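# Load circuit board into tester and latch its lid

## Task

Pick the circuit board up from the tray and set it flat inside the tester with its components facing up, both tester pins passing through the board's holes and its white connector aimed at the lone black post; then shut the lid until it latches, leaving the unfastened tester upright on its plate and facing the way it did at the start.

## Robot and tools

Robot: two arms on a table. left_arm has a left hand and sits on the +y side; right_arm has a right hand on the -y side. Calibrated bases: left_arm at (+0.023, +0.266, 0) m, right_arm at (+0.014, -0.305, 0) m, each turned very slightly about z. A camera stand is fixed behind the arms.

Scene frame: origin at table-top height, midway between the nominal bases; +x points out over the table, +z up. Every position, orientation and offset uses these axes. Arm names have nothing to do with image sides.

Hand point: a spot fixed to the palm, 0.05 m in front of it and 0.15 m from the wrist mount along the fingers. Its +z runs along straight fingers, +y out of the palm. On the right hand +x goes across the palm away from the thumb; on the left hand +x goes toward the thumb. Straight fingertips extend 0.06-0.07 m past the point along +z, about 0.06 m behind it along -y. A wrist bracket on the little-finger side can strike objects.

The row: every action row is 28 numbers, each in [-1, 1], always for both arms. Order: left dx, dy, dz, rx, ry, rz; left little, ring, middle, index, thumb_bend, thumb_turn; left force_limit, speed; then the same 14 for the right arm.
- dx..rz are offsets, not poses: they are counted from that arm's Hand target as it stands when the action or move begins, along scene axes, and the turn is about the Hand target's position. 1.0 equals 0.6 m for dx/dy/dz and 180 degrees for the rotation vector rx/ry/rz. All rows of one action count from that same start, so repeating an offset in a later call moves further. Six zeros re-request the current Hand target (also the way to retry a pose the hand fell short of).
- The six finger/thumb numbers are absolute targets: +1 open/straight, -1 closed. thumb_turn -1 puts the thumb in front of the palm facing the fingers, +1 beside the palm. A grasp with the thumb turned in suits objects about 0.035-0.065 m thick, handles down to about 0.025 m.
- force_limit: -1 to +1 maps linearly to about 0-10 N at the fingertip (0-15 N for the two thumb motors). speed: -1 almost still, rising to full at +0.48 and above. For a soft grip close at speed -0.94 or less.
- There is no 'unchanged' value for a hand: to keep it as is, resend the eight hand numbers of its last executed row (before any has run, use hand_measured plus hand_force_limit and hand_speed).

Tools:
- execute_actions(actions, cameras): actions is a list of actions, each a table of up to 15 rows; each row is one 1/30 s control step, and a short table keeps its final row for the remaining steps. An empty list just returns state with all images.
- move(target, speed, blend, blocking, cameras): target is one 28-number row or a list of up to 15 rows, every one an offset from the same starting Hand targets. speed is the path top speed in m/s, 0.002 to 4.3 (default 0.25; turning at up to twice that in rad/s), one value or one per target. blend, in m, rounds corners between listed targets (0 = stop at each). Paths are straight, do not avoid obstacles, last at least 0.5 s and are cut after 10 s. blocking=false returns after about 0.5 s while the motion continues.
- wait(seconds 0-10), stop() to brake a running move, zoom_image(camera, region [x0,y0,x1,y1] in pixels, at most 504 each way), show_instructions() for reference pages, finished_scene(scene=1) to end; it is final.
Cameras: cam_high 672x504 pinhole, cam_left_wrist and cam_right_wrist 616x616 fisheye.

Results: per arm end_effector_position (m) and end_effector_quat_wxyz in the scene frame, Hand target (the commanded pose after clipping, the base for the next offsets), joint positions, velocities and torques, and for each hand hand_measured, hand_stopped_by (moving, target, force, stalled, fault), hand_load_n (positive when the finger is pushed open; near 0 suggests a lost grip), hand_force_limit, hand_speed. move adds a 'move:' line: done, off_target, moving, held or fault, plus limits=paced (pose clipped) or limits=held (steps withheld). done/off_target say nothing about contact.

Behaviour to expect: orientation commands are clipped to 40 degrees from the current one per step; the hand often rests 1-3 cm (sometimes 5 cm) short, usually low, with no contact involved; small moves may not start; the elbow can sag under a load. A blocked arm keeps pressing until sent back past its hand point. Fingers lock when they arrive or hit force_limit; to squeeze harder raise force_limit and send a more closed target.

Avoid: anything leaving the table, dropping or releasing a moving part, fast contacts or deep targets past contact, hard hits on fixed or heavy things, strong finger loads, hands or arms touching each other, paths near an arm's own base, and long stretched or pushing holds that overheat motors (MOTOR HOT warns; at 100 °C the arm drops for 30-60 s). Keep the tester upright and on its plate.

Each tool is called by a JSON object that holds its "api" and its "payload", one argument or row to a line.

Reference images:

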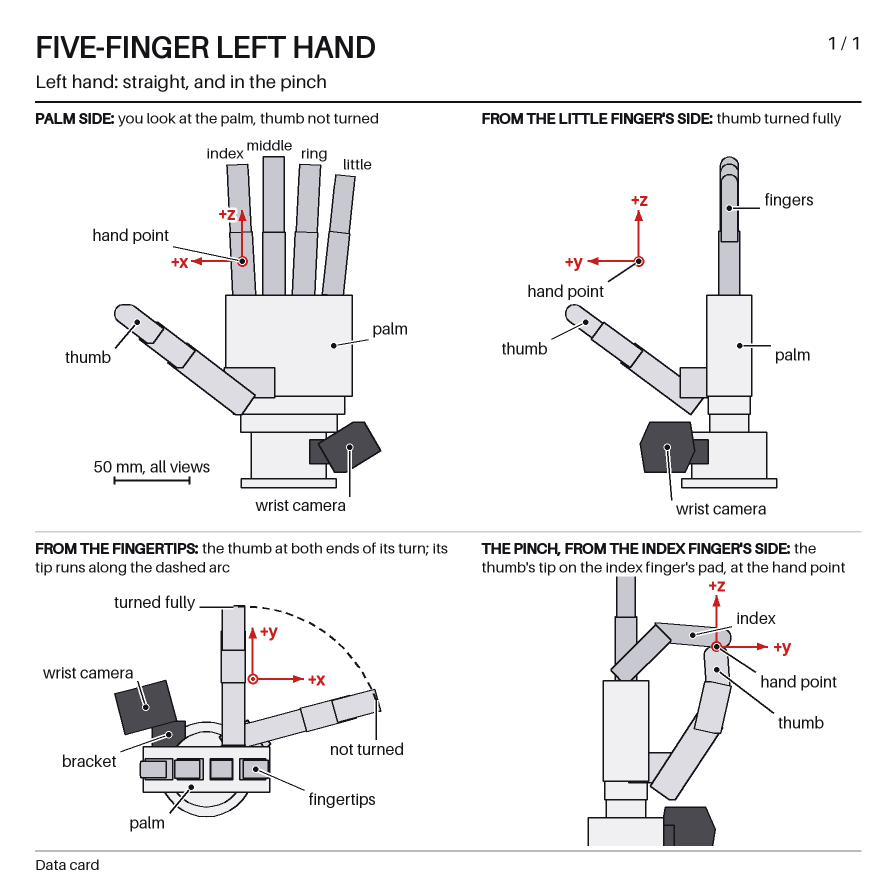

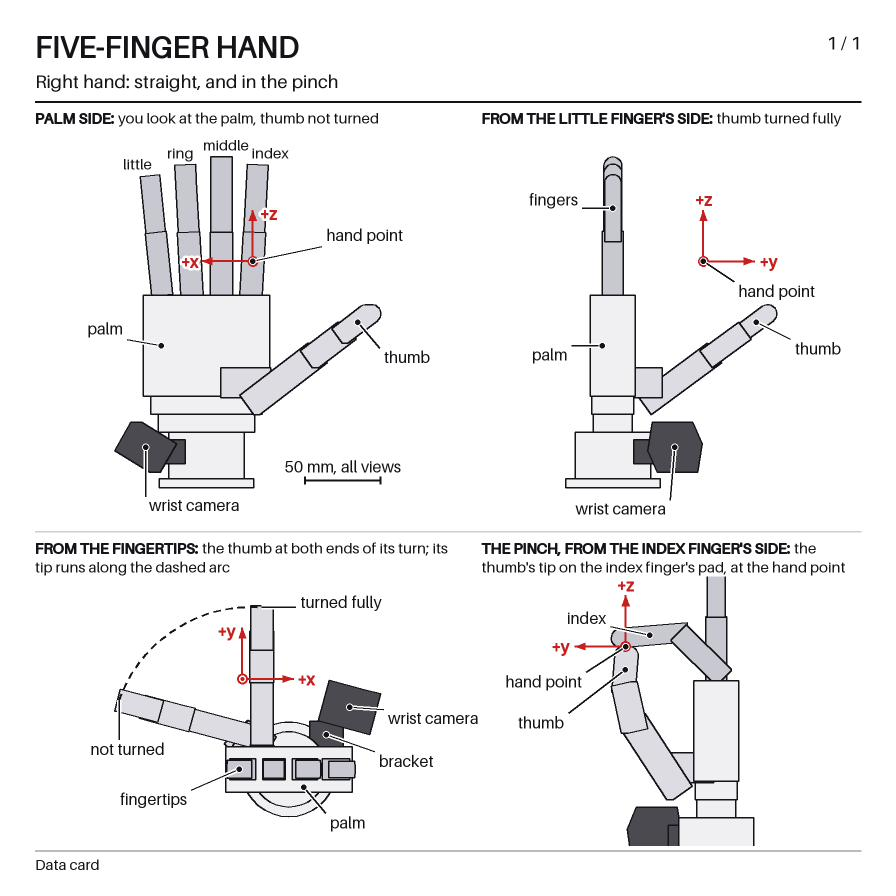

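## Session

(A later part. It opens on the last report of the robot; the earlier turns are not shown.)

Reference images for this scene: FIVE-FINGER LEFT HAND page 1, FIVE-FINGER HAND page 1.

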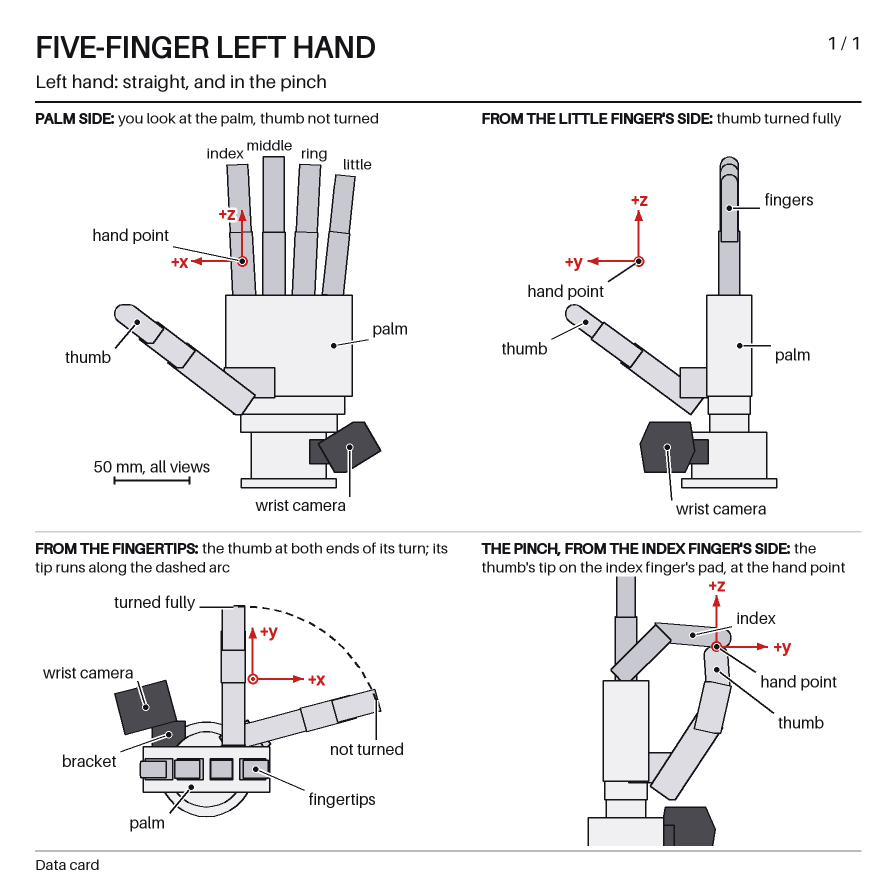

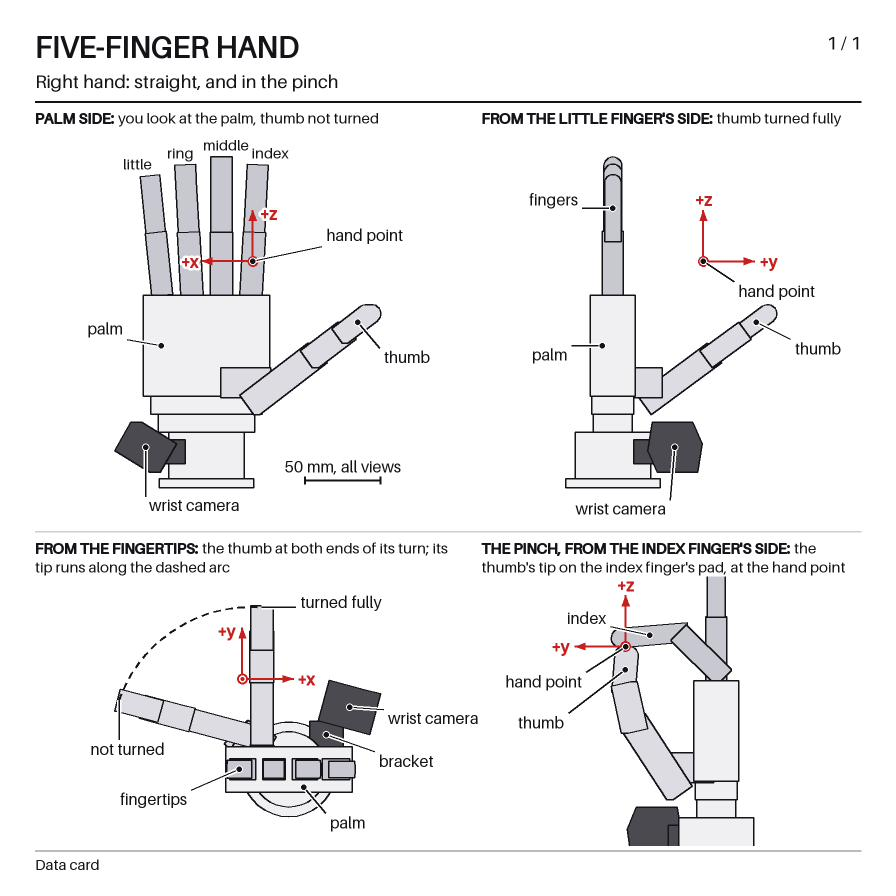

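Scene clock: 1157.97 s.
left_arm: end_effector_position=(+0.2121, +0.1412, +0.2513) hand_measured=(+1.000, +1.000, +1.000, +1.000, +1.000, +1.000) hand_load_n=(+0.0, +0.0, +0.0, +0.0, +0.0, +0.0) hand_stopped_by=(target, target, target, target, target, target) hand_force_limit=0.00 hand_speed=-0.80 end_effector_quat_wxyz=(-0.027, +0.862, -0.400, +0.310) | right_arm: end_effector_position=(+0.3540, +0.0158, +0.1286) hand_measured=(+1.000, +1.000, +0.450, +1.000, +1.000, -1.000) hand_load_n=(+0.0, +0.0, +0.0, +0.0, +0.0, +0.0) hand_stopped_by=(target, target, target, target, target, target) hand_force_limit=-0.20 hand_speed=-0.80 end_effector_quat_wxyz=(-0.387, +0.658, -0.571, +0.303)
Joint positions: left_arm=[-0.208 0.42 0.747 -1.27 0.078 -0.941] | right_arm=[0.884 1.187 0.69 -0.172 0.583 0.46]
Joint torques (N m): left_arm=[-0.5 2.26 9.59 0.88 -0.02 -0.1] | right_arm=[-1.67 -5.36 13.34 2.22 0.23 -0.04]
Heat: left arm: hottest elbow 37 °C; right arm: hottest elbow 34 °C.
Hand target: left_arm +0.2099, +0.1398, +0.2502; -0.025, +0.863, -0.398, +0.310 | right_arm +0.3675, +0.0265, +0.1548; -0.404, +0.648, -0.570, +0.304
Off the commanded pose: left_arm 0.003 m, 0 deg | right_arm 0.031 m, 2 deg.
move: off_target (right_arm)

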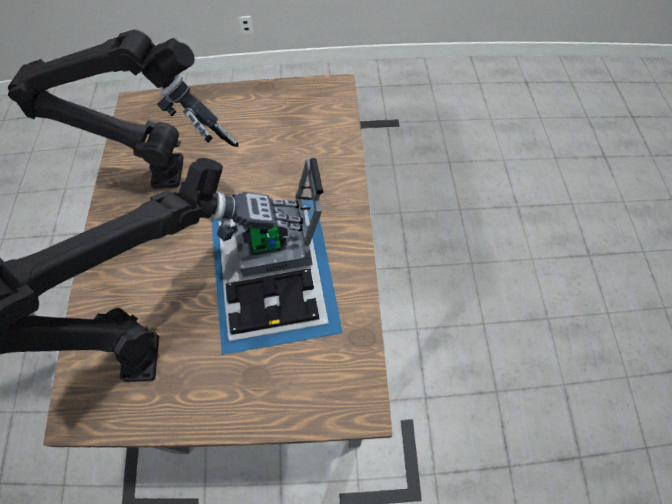

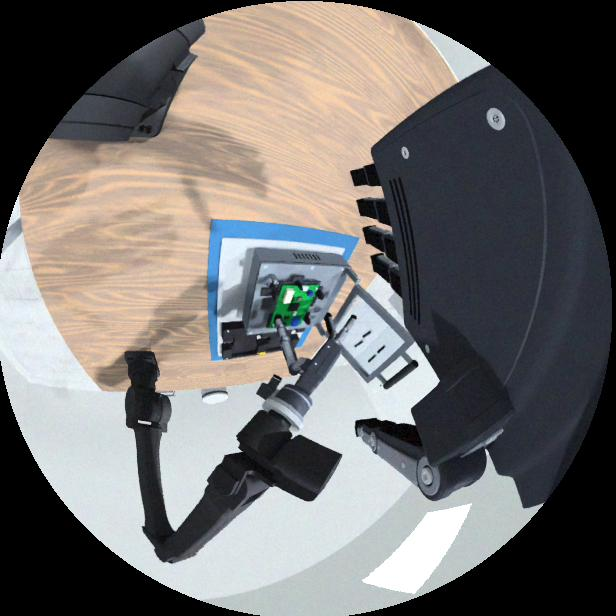

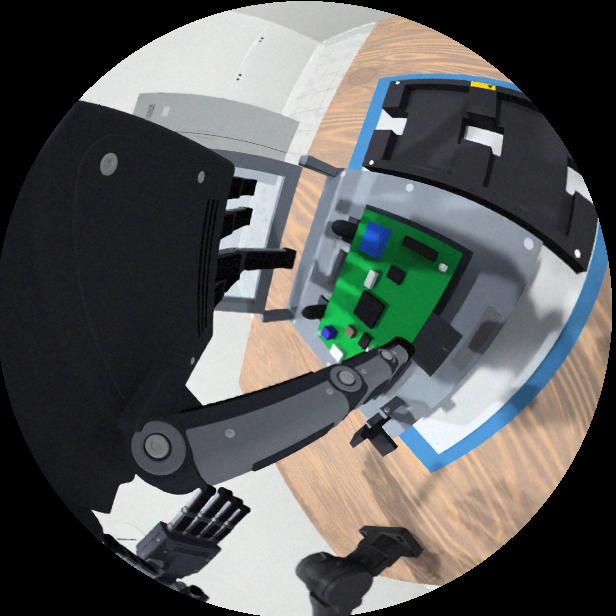

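{"api": "move", "payload": {
  "target": [
    [0,0,0,0,0,0,1,1,1,1,1,1,0,-0.8, -0.02,0,0.10,0,0,0,1,1,0.6,1,1.0,-1,-0.2,-0.5],
    [0,0,0,0,0,0,1,1,1,1,1,1,0,-0.8, -0.25,-0.35,0.13,0,0,0,1,1,1,1,1.0,-1,-0.2,-0.5]
  ],
  "speed": 0.15,
  "blend": 0.03,
  "cameras": ["all"]
}}

{"api": "zoom_image", "payload": {
  "camera": "cam_high",
  "region": [220, 150, 340, 280]
}}

{"api": "zoom_image", "payload": {
  "camera": "cam_left_wrist",
  "region": [230, 230, 430, 400]
}}

Scene clock: 1165.70 s.
left_arm: end_effector_position=(+0.2121, +0.1412, +0.2513) hand_measured=(+1.000, +1.000, +1.000, +1.000, +1.000, +1.000) hand_load_n=(+0.0, +0.0, +0.0, +0.0, +0.0, +0.0) hand_stopped_by=(target, target, target, target, target, target) hand_force_limit=0.00 hand_speed=-0.80 end_effector_quat_wxyz=(-0.027, +0.862, -0.400, +0.310) | right_arm: end_effector_position=(+0.2193, -0.1798, +0.2384) hand_measured=(+1.000, +1.000, +1.000, +1.000, +1.000, -1.000) hand_load_n=(+0.0, +0.0, -0.5, +0.0, +0.0, +0.0) hand_stopped_by=(target, target, target, target, target, target) hand_force_limit=-0.20 hand_speed=-0.50 end_effector_quat_wxyz=(-0.410, +0.644, -0.570, +0.303)
Joint positions: left_arm=[-0.208 0.42 0.747 -1.27 0.078 -0.941] | right_arm=[0.688 0.253 0.6 -0.902 0.419 0.336]
Joint torques (N m): left_arm=[-0.62 2.37 9.57 0.87 -0.02 -0.1] | right_arm=[-1.38 4.19 9.1 2.39 0.11 -0.03]
Heat: left arm: hottest elbow 37 °C; right arm: hottest elbow 35 °C.
Hand target: left_arm +0.2099, +0.1398, +0.2502; -0.025, +0.863, -0.398, +0.310 | right_arm +0.2175, -0.1835, +0.2330; -0.404, +0.648, -0.570, +0.304
Off the commanded pose: left_arm 0.003 m, 0 deg | right_arm 0.007 m, 1 deg.
move: done

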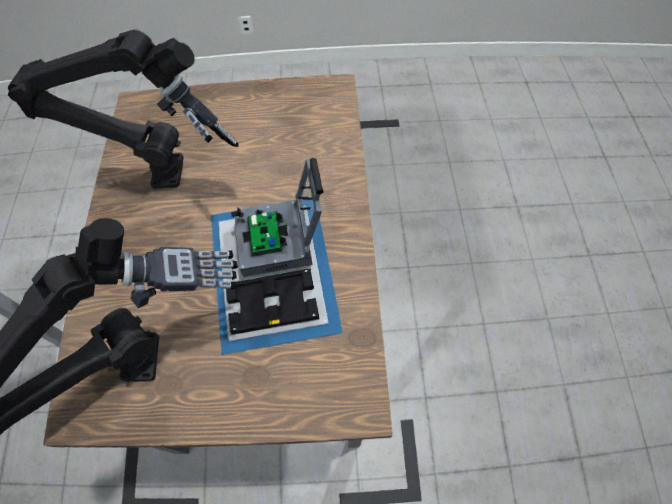

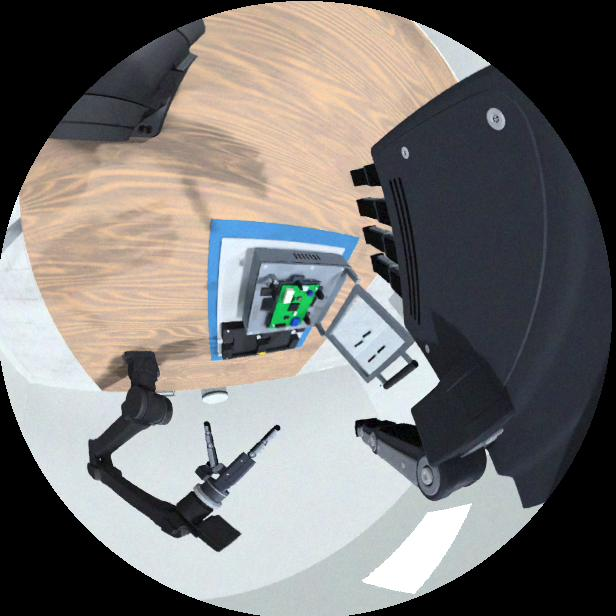

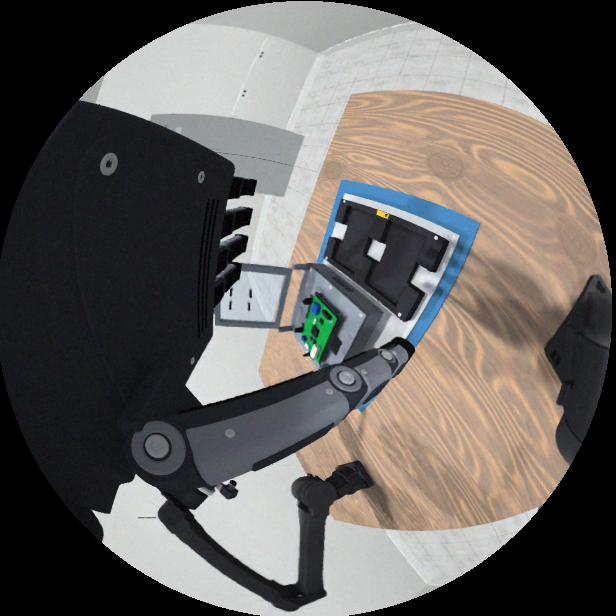

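Scaled by 3.877 from the camera's 672x504 image, which has a finer 960x720 frame.

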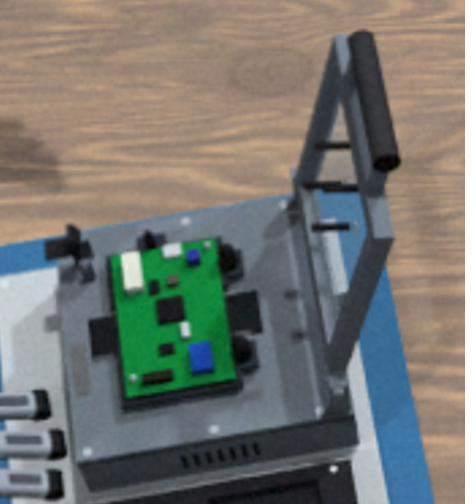

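Scaled by 2.520 from the camera's 616x616 image, which has a finer 880x880 frame.

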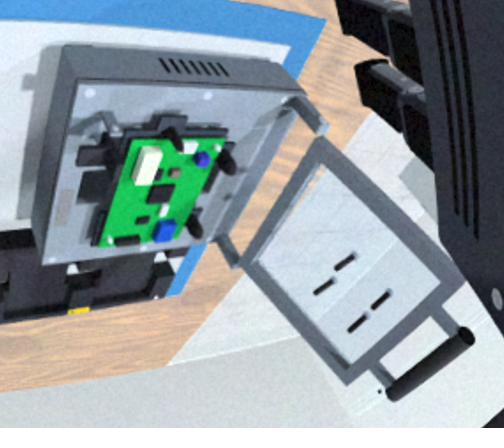

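{"api": "zoom_image", "payload": {
  "camera": "cam_high",
  "region": [285, 150, 335, 210]
}}

{"api": "zoom_image", "payload": {
  "camera": "cam_high",
  "region": [280, 195, 340, 275]
}}

{"api": "zoom_image", "payload": {
  "camera": "cam_left_wrist",
  "region": [310, 260, 430, 400]
}}

{"api": "zoom_image", "payload": {
  "camera": "cam_right_wrist",
  "region": [200, 240, 360, 370]
}}

Scaled by 8.400 from the camera's 672x504 image, which has a finer 960x720 frame.

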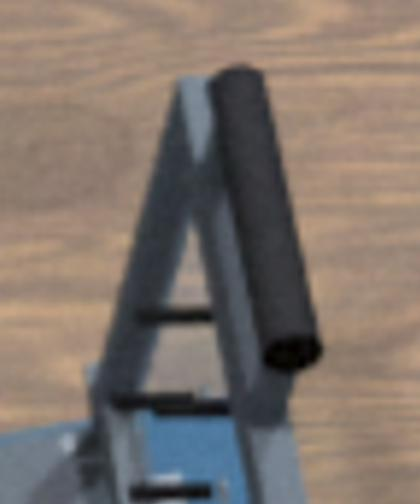

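Scaled by 6.300 from the camera's 672x504 image, which has a finer 960x720 frame.

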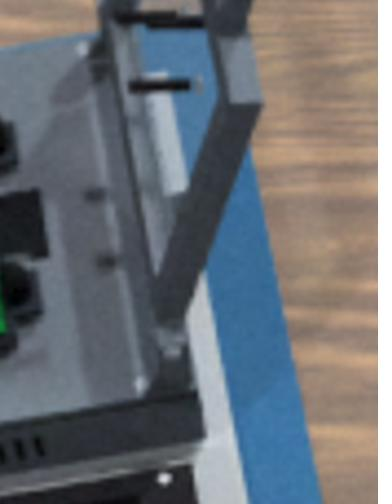

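Scaled by 3.600 from the camera's 616x616 image, which has a finer 880x880 frame.

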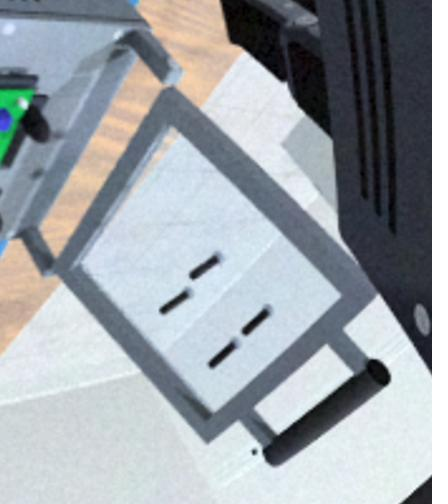

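Scaled by 3.150 from the camera's 616x616 image, which has a finer 880x880 frame.

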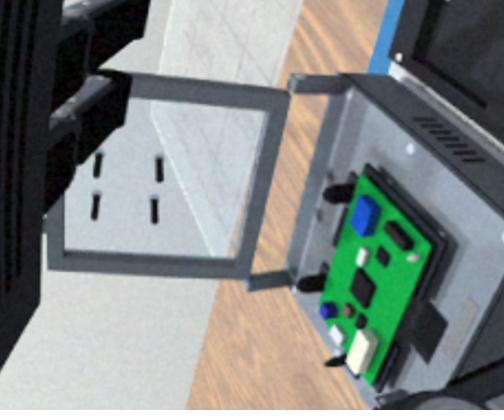

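{"api": "move", "payload": {
  "target": [
    [0,0,0,0,0,0,1,1,1,1,1,1,0,-0.8, 0.1375,0.056,0.27,-0.022,0,0,1,1,0.43,0.43,1.0,-1,-0.2,-0.5],
    [0,0,0,0,0,0,1,1,1,1,1,1,0,-0.8, 0.41,0.335,0.27,-0.022,0,0,1,1,0.43,0.43,1.0,-1,-0.2,-0.5]
  ],
  "speed": 0.15,
  "blend": 0.03,
  "cameras": ["all"]
}}

Scene clock: 1255.73 s.
left_arm: end_effector_position=(+0.2121, +0.1412, +0.2513) hand_measured=(+1.000, +1.000, +1.000, +1.000, +1.000, +1.000) hand_load_n=(+0.0, +0.0, +0.0, +0.0, +0.0, +0.0) hand_stopped_by=(target, target, target, target, target, target) hand_force_limit=0.00 hand_speed=-0.80 end_effector_quat_wxyz=(-0.027, +0.862, -0.400, +0.310) | right_arm: end_effector_position=(+0.4550, +0.0055, +0.3667) hand_measured=(+1.000, +1.000, +0.430, +0.430, +1.000, -1.000) hand_load_n=(+0.0, +0.0, +0.0, +0.0, +0.0, +0.0) hand_stopped_by=(target, target, target, target, target, target) hand_force_limit=-0.20 hand_speed=-0.50 end_effector_quat_wxyz=(-0.356, +0.676, -0.560, +0.321)
Joint positions: left_arm=[-0.208 0.42 0.747 -1.27 0.078 -0.941] | right_arm=[0.691 1.269 1.415 -0.793 0.456 0.278]
Joint torques (N m): left_arm=[-0.56 2.37 9.61 0.87 -0.02 -0.11] | right_arm=[-0.32 -7.18 15.02 3.03 0.49 0.17]
Heat: left arm: hottest elbow 37 °C; right arm: hottest elbow 36 °C.
Hand target: left_arm +0.2099, +0.1398, +0.2502; -0.025, +0.863, -0.398, +0.310 | right_arm +0.4635, +0.0176, +0.3948; -0.381, +0.661, -0.559, +0.324
Off the commanded pose: left_arm 0.003 m, 0 deg | right_arm 0.032 m, 3 deg.
move: off_target (right_arm)

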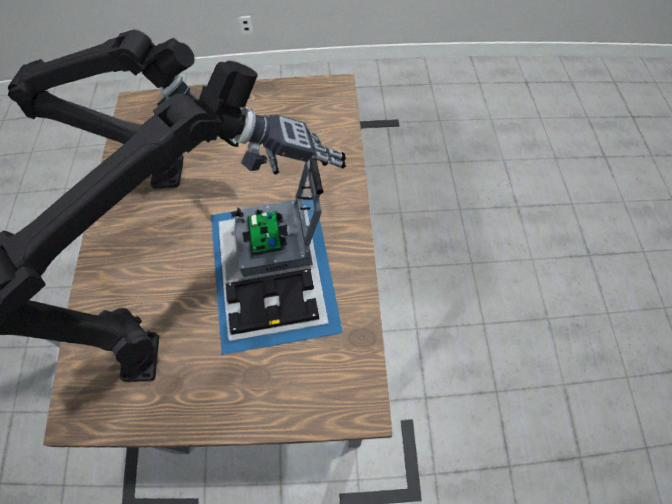

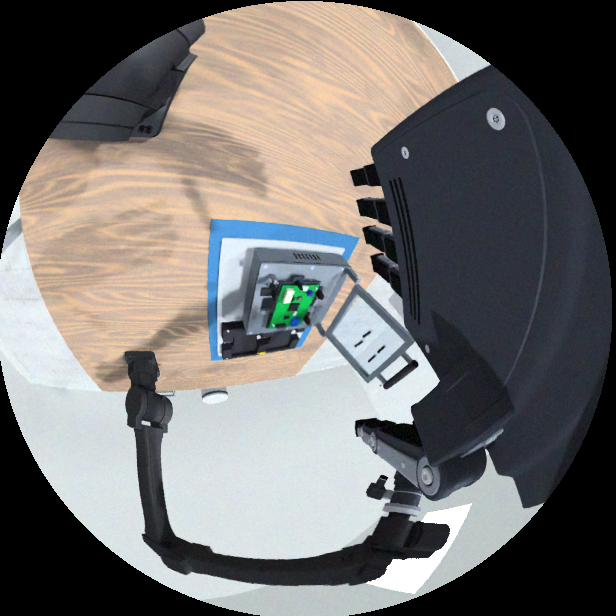

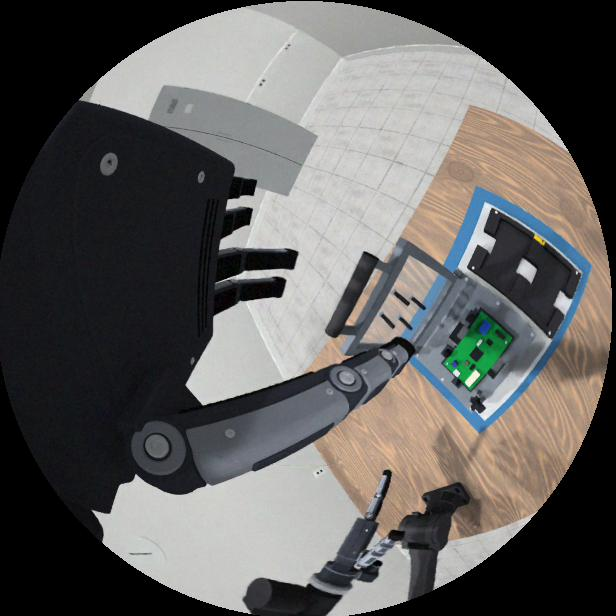

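{"api": "move", "payload": {
  "target": [0.06,0.269,0,0,0,0.239,1,1,1,1,1,1,0,-0.8, 0,0,0,0,0,0,1,1,0.43,0.43,1.0,-1,-0.2,-0.5],
  "speed": 0.15,
  "cameras": ["all"]
}}

Scene clock: 1281.00 s.
left_arm: end_effector_position=(+0.2412, +0.2963, +0.2520) hand_measured=(+1.000, +1.000, +1.000, +1.000, +1.000, +1.000) hand_load_n=(+0.0, +0.0, -0.5, +0.0, +0.0, -0.5) hand_stopped_by=(target, target, target, target, target, target) hand_force_limit=0.00 hand_speed=-0.80 end_effector_quat_wxyz=(-0.137, +0.948, -0.065, +0.279) | right_arm: end_effector_position=(+0.4550, +0.0055, +0.3667) hand_measured=(+1.000, +1.000, +0.430, +0.430, +1.000, -1.000) hand_load_n=(+0.0, +0.0, +0.0, +0.0, +0.0, +0.0) hand_stopped_by=(target, target, target, target, target, target) hand_force_limit=-0.20 hand_speed=-0.50 end_effector_quat_wxyz=(-0.356, +0.676, -0.560, +0.321)
Joint positions: left_arm=[0.527 0.399 0.747 -1.291 0.079 -0.939] | right_arm=[0.691 1.269 1.415 -0.793 0.456 0.278]
Joint torques (N m): left_arm=[0.91 4.25 9.54 1.66 -0.01 -0.13] | right_arm=[-0.03 -7.36 14.97 2.99 0.48 0.17]
Heat: left arm: hottest elbow 37 °C; right arm: hottest elbow 40 °C.
Hand target: left_arm +0.2459, +0.3013, +0.2502; -0.137, +0.949, -0.054, +0.279 | right_arm +0.4635, +0.0176, +0.3948; -0.381, +0.661, -0.559, +0.324
Off the commanded pose: left_arm 0.007 m, 1 deg | right_arm 0.032 m, 3 deg.
move: off_target (right_arm)

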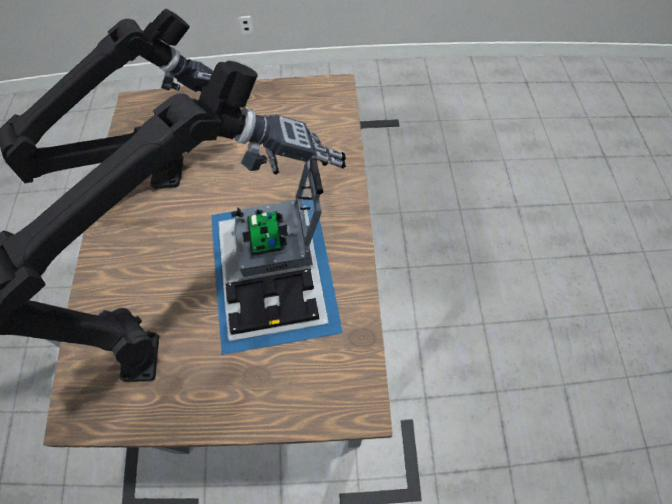

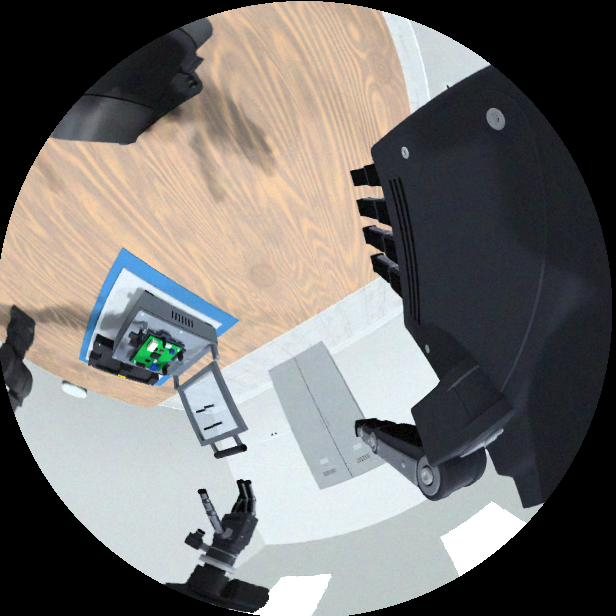

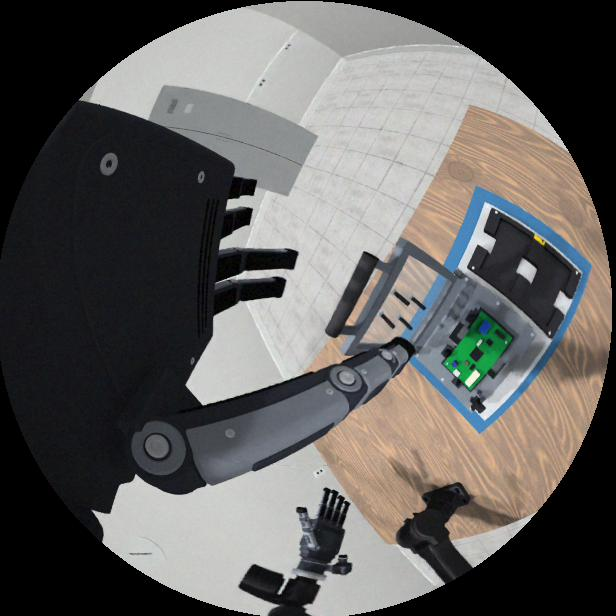

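{"api": "move", "payload": {
  "target": [0,0,0,0,0,0,1,1,1,1,1,1,0,-0.8, 0.021,-0.0077,-0.108,0,0,0,1,1,0.43,0.43,1.0,-1,-0.2,-0.5],
  "speed": 0.08,
  "cameras": ["all"]
}}

{"api": "zoom_image", "payload": {
  "camera": "cam_right_wrist",
  "region": [240, 220, 440, 400]
}}

{"api": "zoom_image", "payload": {
  "camera": "cam_left_wrist",
  "region": [150, 320, 290, 540]
}}

Scene clock: 1288.90 s.
left_arm: end_effector_position=(+0.2413, +0.2963, +0.2520) hand_measured=(+1.000, +1.000, +1.000, +1.000, +1.000, +1.000) hand_load_n=(+0.0, +0.0, +0.0, +0.0, +0.0, +0.0) hand_stopped_by=(target, target, target, target, target, target) hand_force_limit=0.00 hand_speed=-0.80 end_effector_quat_wxyz=(-0.137, +0.948, -0.065, +0.279) | right_arm: end_effector_position=(+0.4709, +0.0139, +0.3407) hand_measured=(+1.000, +1.000, +0.430, +0.430, +1.000, -1.000) hand_load_n=(+0.0, +0.0, +0.5, +0.0, +0.0, +0.0) hand_stopped_by=(target, target, target, target, target, target) hand_force_limit=-0.20 hand_speed=-0.50 end_effector_quat_wxyz=(-0.387, +0.659, -0.559, +0.323)
Joint positions: left_arm=[0.527 0.399 0.747 -1.291 0.079 -0.94] | right_arm=[0.679 1.269 1.313 -0.619 0.441 0.278]
Joint torques (N m): left_arm=[0.79 4.25 9.54 1.61 -0.01 -0.1] | right_arm=[-1.38 -6.95 9.42 3.38 0.12 0]
Heat: left arm: hottest elbow 37 °C; right arm: hottest elbow 40 °C.
Hand target: left_arm +0.2459, +0.3013, +0.2502; -0.137, +0.949, -0.054, +0.279 | right_arm +0.4760, +0.0130, +0.3298; -0.381, +0.661, -0.559, +0.324
Off the commanded pose: left_arm 0.007 m, 1 deg | right_arm 0.012 m, 1 deg.
move: off_target (right_arm)

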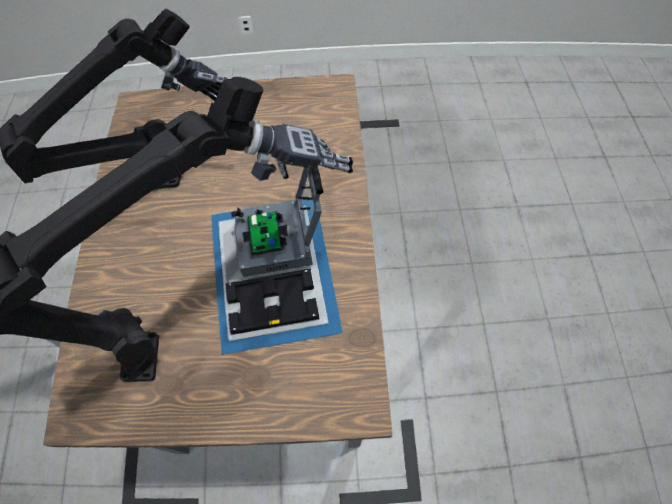

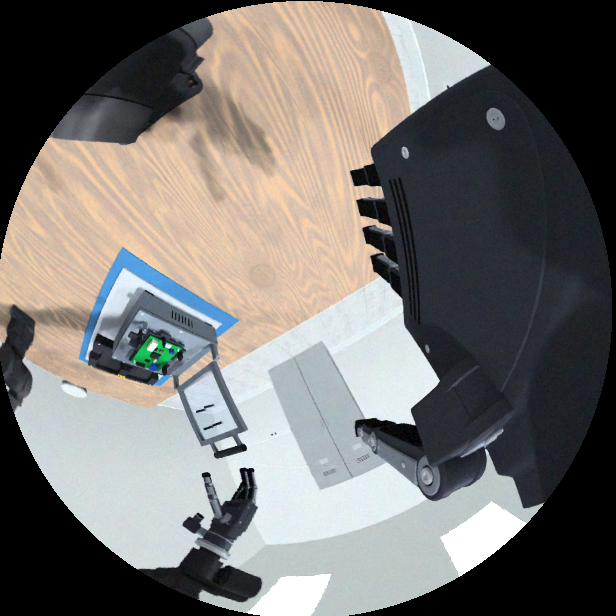

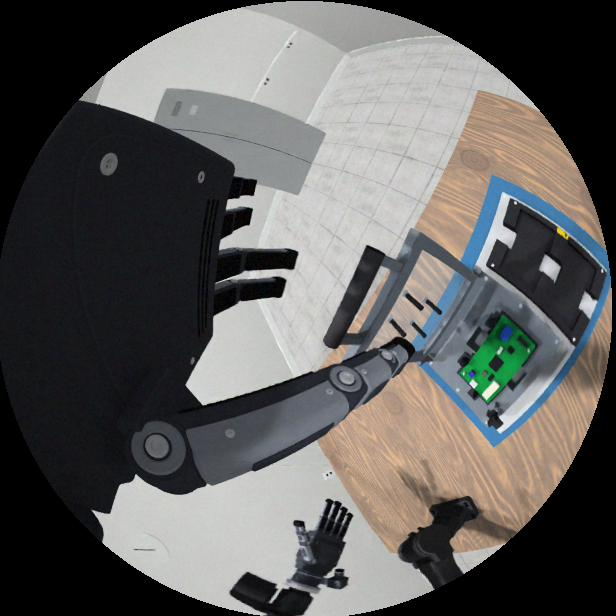

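Scaled by 2.520 from the camera's 616x616 image, which has a finer 880x880 frame.

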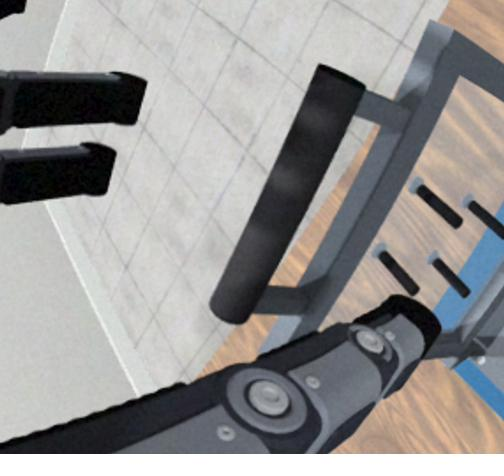

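Scaled by 2.291 from the camera's 616x616 image, which has a finer 880x880 frame.

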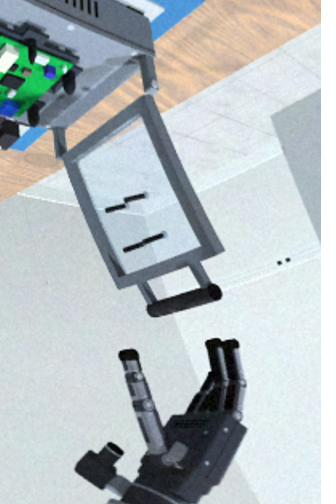

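{"api": "move", "payload": {
  "target": [0,0,0,0,0,0,1,1,1,1,1,1,0,-0.8, 0.003,-0.001,-0.079,0,0,0,1,1,0.43,0.43,1.0,-1,-0.2,-0.5],
  "speed": 0.05,
  "cameras": ["all"]
}}

{"api": "zoom_image", "payload": {
  "camera": "cam_right_wrist",
  "region": [240, 220, 440, 400]
}}

{"api": "zoom_image", "payload": {
  "camera": "cam_left_wrist",
  "region": [150, 370, 290, 520]
}}

Scene clock: 1303.43 s.
left_arm: end_effector_position=(+0.2413, +0.2963, +0.2520) hand_measured=(+1.000, +1.000, +1.000, +1.000, +1.000, +1.000) hand_load_n=(+0.0, +0.0, +0.0, +0.0, +0.0, +0.0) hand_stopped_by=(target, target, target, target, target, target) hand_force_limit=0.00 hand_speed=-0.80 end_effector_quat_wxyz=(-0.137, +0.948, -0.065, +0.279) | right_arm: end_effector_position=(+0.4733, +0.0142, +0.2937) hand_measured=(+1.000, +1.000, +0.430, +0.430, +1.000, -1.000) hand_load_n=(+0.0, +0.0, +0.0, +0.0, +0.0, -0.5) hand_stopped_by=(target, target, target, target, target, target) hand_force_limit=-0.20 hand_speed=-0.50 end_effector_quat_wxyz=(-0.387, +0.658, -0.559, +0.323)
Joint positions: left_arm=[0.527 0.399 0.747 -1.291 0.079 -0.94] | right_arm=[0.676 1.277 1.195 -0.493 0.438 0.278]
Joint torques (N m): left_arm=[0.79 4.37 9.5 1.63 -0.02 -0.1] | right_arm=[-1.38 -6.95 9.54 3.4 0.13 0]
Heat: left arm: hottest elbow 37 °C; right arm: hottest elbow 38 °C.
Hand target: left_arm +0.2459, +0.3013, +0.2502; -0.137, +0.949, -0.054, +0.279 | right_arm +0.4780, +0.0122, +0.2826; -0.381, +0.661, -0.559, +0.324
Off the commanded pose: left_arm 0.007 m, 1 deg | right_arm 0.012 m, 1 deg.
move: off_target (right_arm)

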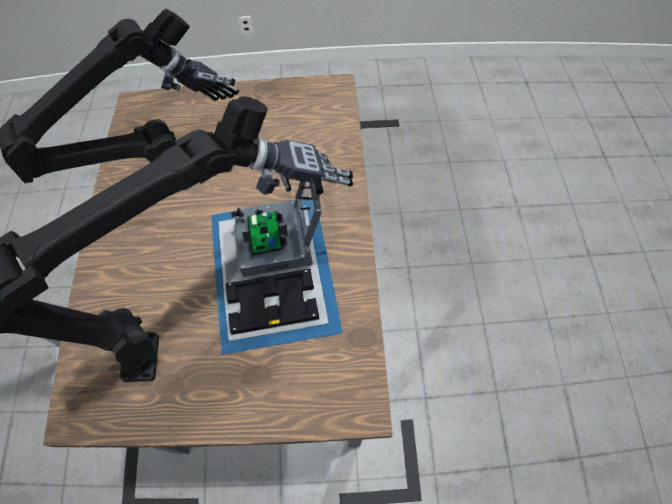

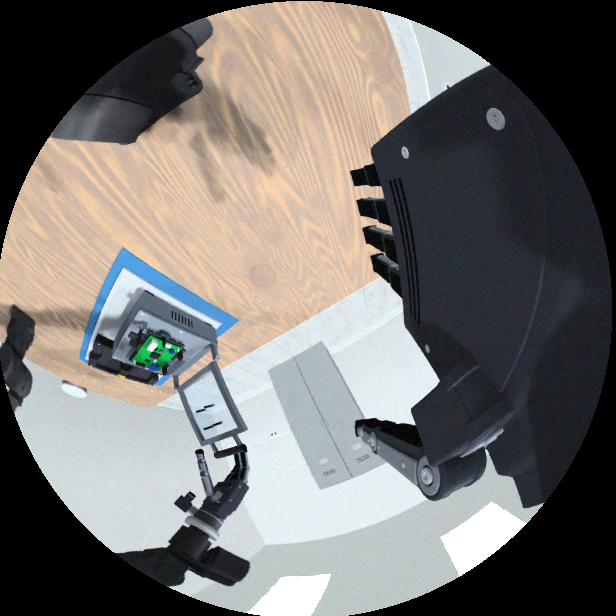

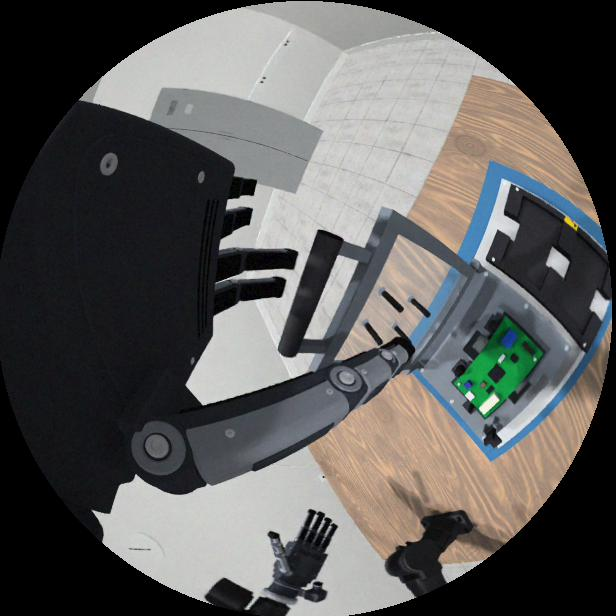

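Scaled by 2.520 from the camera's 616x616 image, which has a finer 880x880 frame.

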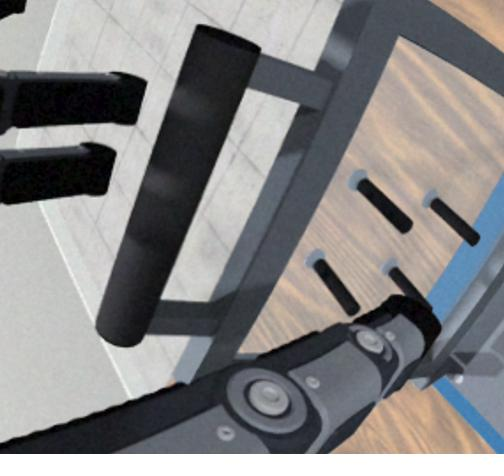

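Scaled by 3.360 from the camera's 616x616 image, which has a finer 880x880 frame.

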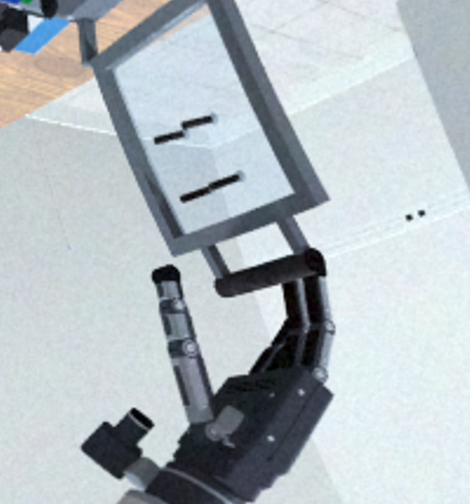

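{"api": "execute_actions", "payload": {
  "actions": [
    [[0,0,0,0,0,0,1,1,1,1,1,1,0,-0.8, 0,0,0,0,0,0,1,1,-0.15,-0.15,0.35,-1,-0.65,-0.88]]
  ],
  "cameras": ["cam_left_wrist","cam_right_wrist"]
}}

{"api": "zoom_image", "payload": {
  "camera": "cam_right_wrist",
  "region": [240, 220, 440, 400]
}}

{"api": "zoom_image", "payload": {
  "camera": "cam_left_wrist",
  "region": [150, 370, 290, 520]
}}

Scene clock: 1316.20 s.
left_arm: end_effector_position=(+0.2413, +0.2963, +0.2520) hand_measured=(+1.000, +1.000, +1.000, +1.000, +1.000, +1.000) hand_load_n=(+0.0, +0.0, +0.0, +0.0, +0.0, +0.0) hand_stopped_by=(target, target, target, target, target, target) hand_force_limit=0.00 hand_speed=-0.80 end_effector_quat_wxyz=(-0.137, +0.948, -0.065, +0.279) | right_arm: end_effector_position=(+0.4745, +0.0150, +0.2932) hand_measured=(+1.000, +1.000, +0.120, +0.154, +0.414, -1.000) hand_load_n=(+0.0, +0.0, +0.0, +0.0, +0.0, +0.0) hand_stopped_by=(target, target, force, force, moving, target) hand_force_limit=-0.65 hand_speed=-0.88 end_effector_quat_wxyz=(-0.388, +0.658, -0.559, +0.322)
Joint positions: left_arm=[0.527 0.399 0.747 -1.291 0.079 -0.94] | right_arm=[0.675 1.279 1.195 -0.488 0.437 0.278]
Joint torques (N m): left_arm=[0.85 4.25 9.5 1.63 -0.01 -0.1] | right_arm=[-1.26 -7 9.44 3.29 0.16 -0.02]
Heat: left arm: hottest elbow 37 °C; right arm: hottest elbow 38 °C.
Hand target: left_arm +0.2459, +0.3013, +0.2502; -0.137, +0.949, -0.054, +0.279 | right_arm +0.4779, +0.0122, +0.2825; -0.381, +0.661, -0.559, +0.324
Off the commanded pose: left_arm 0.007 m, 1 deg | right_arm 0.012 m, 1 deg.
not at rest: the robot was still moving 3 seconds after this call's last action.
Images, in order (width x height): cam_left_wrist 616x616, cam_right_wrist 616x616.

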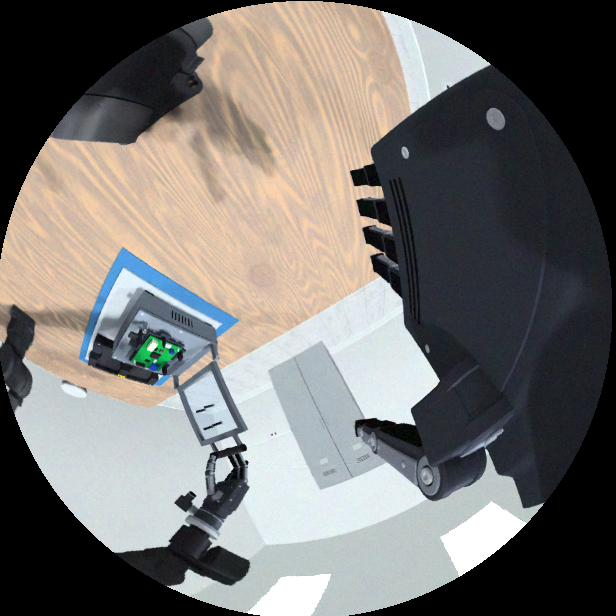

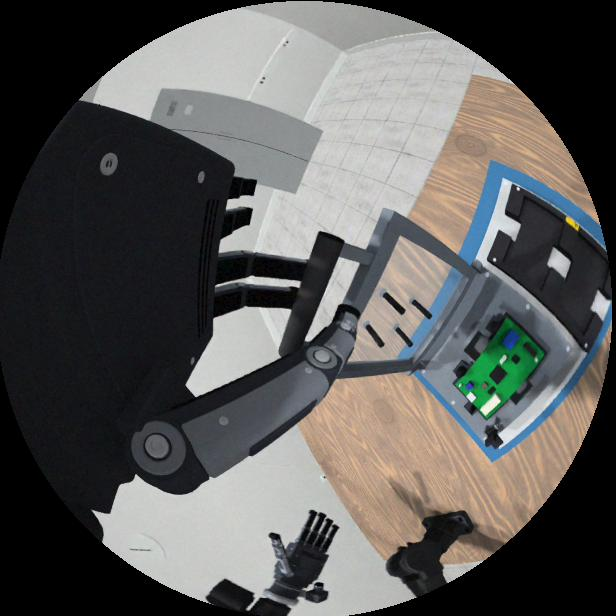

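Scaled by 2.520 from the camera's 616x616 image, which has a finer 880x880 frame.

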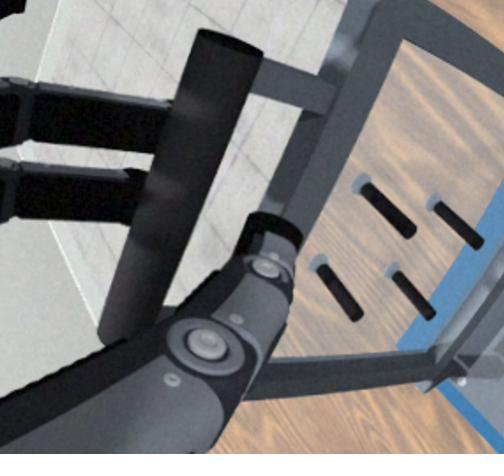

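Scaled by 3.360 from the camera's 616x616 image, which has a finer 880x880 frame.

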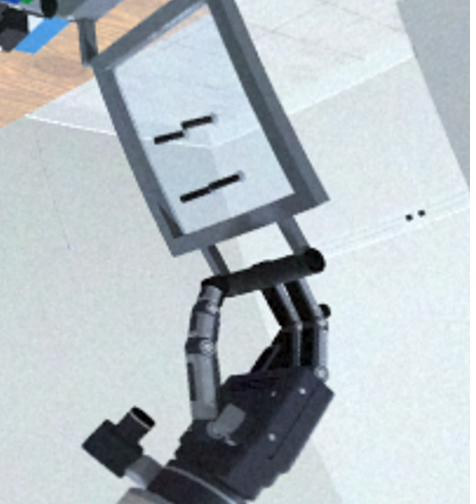

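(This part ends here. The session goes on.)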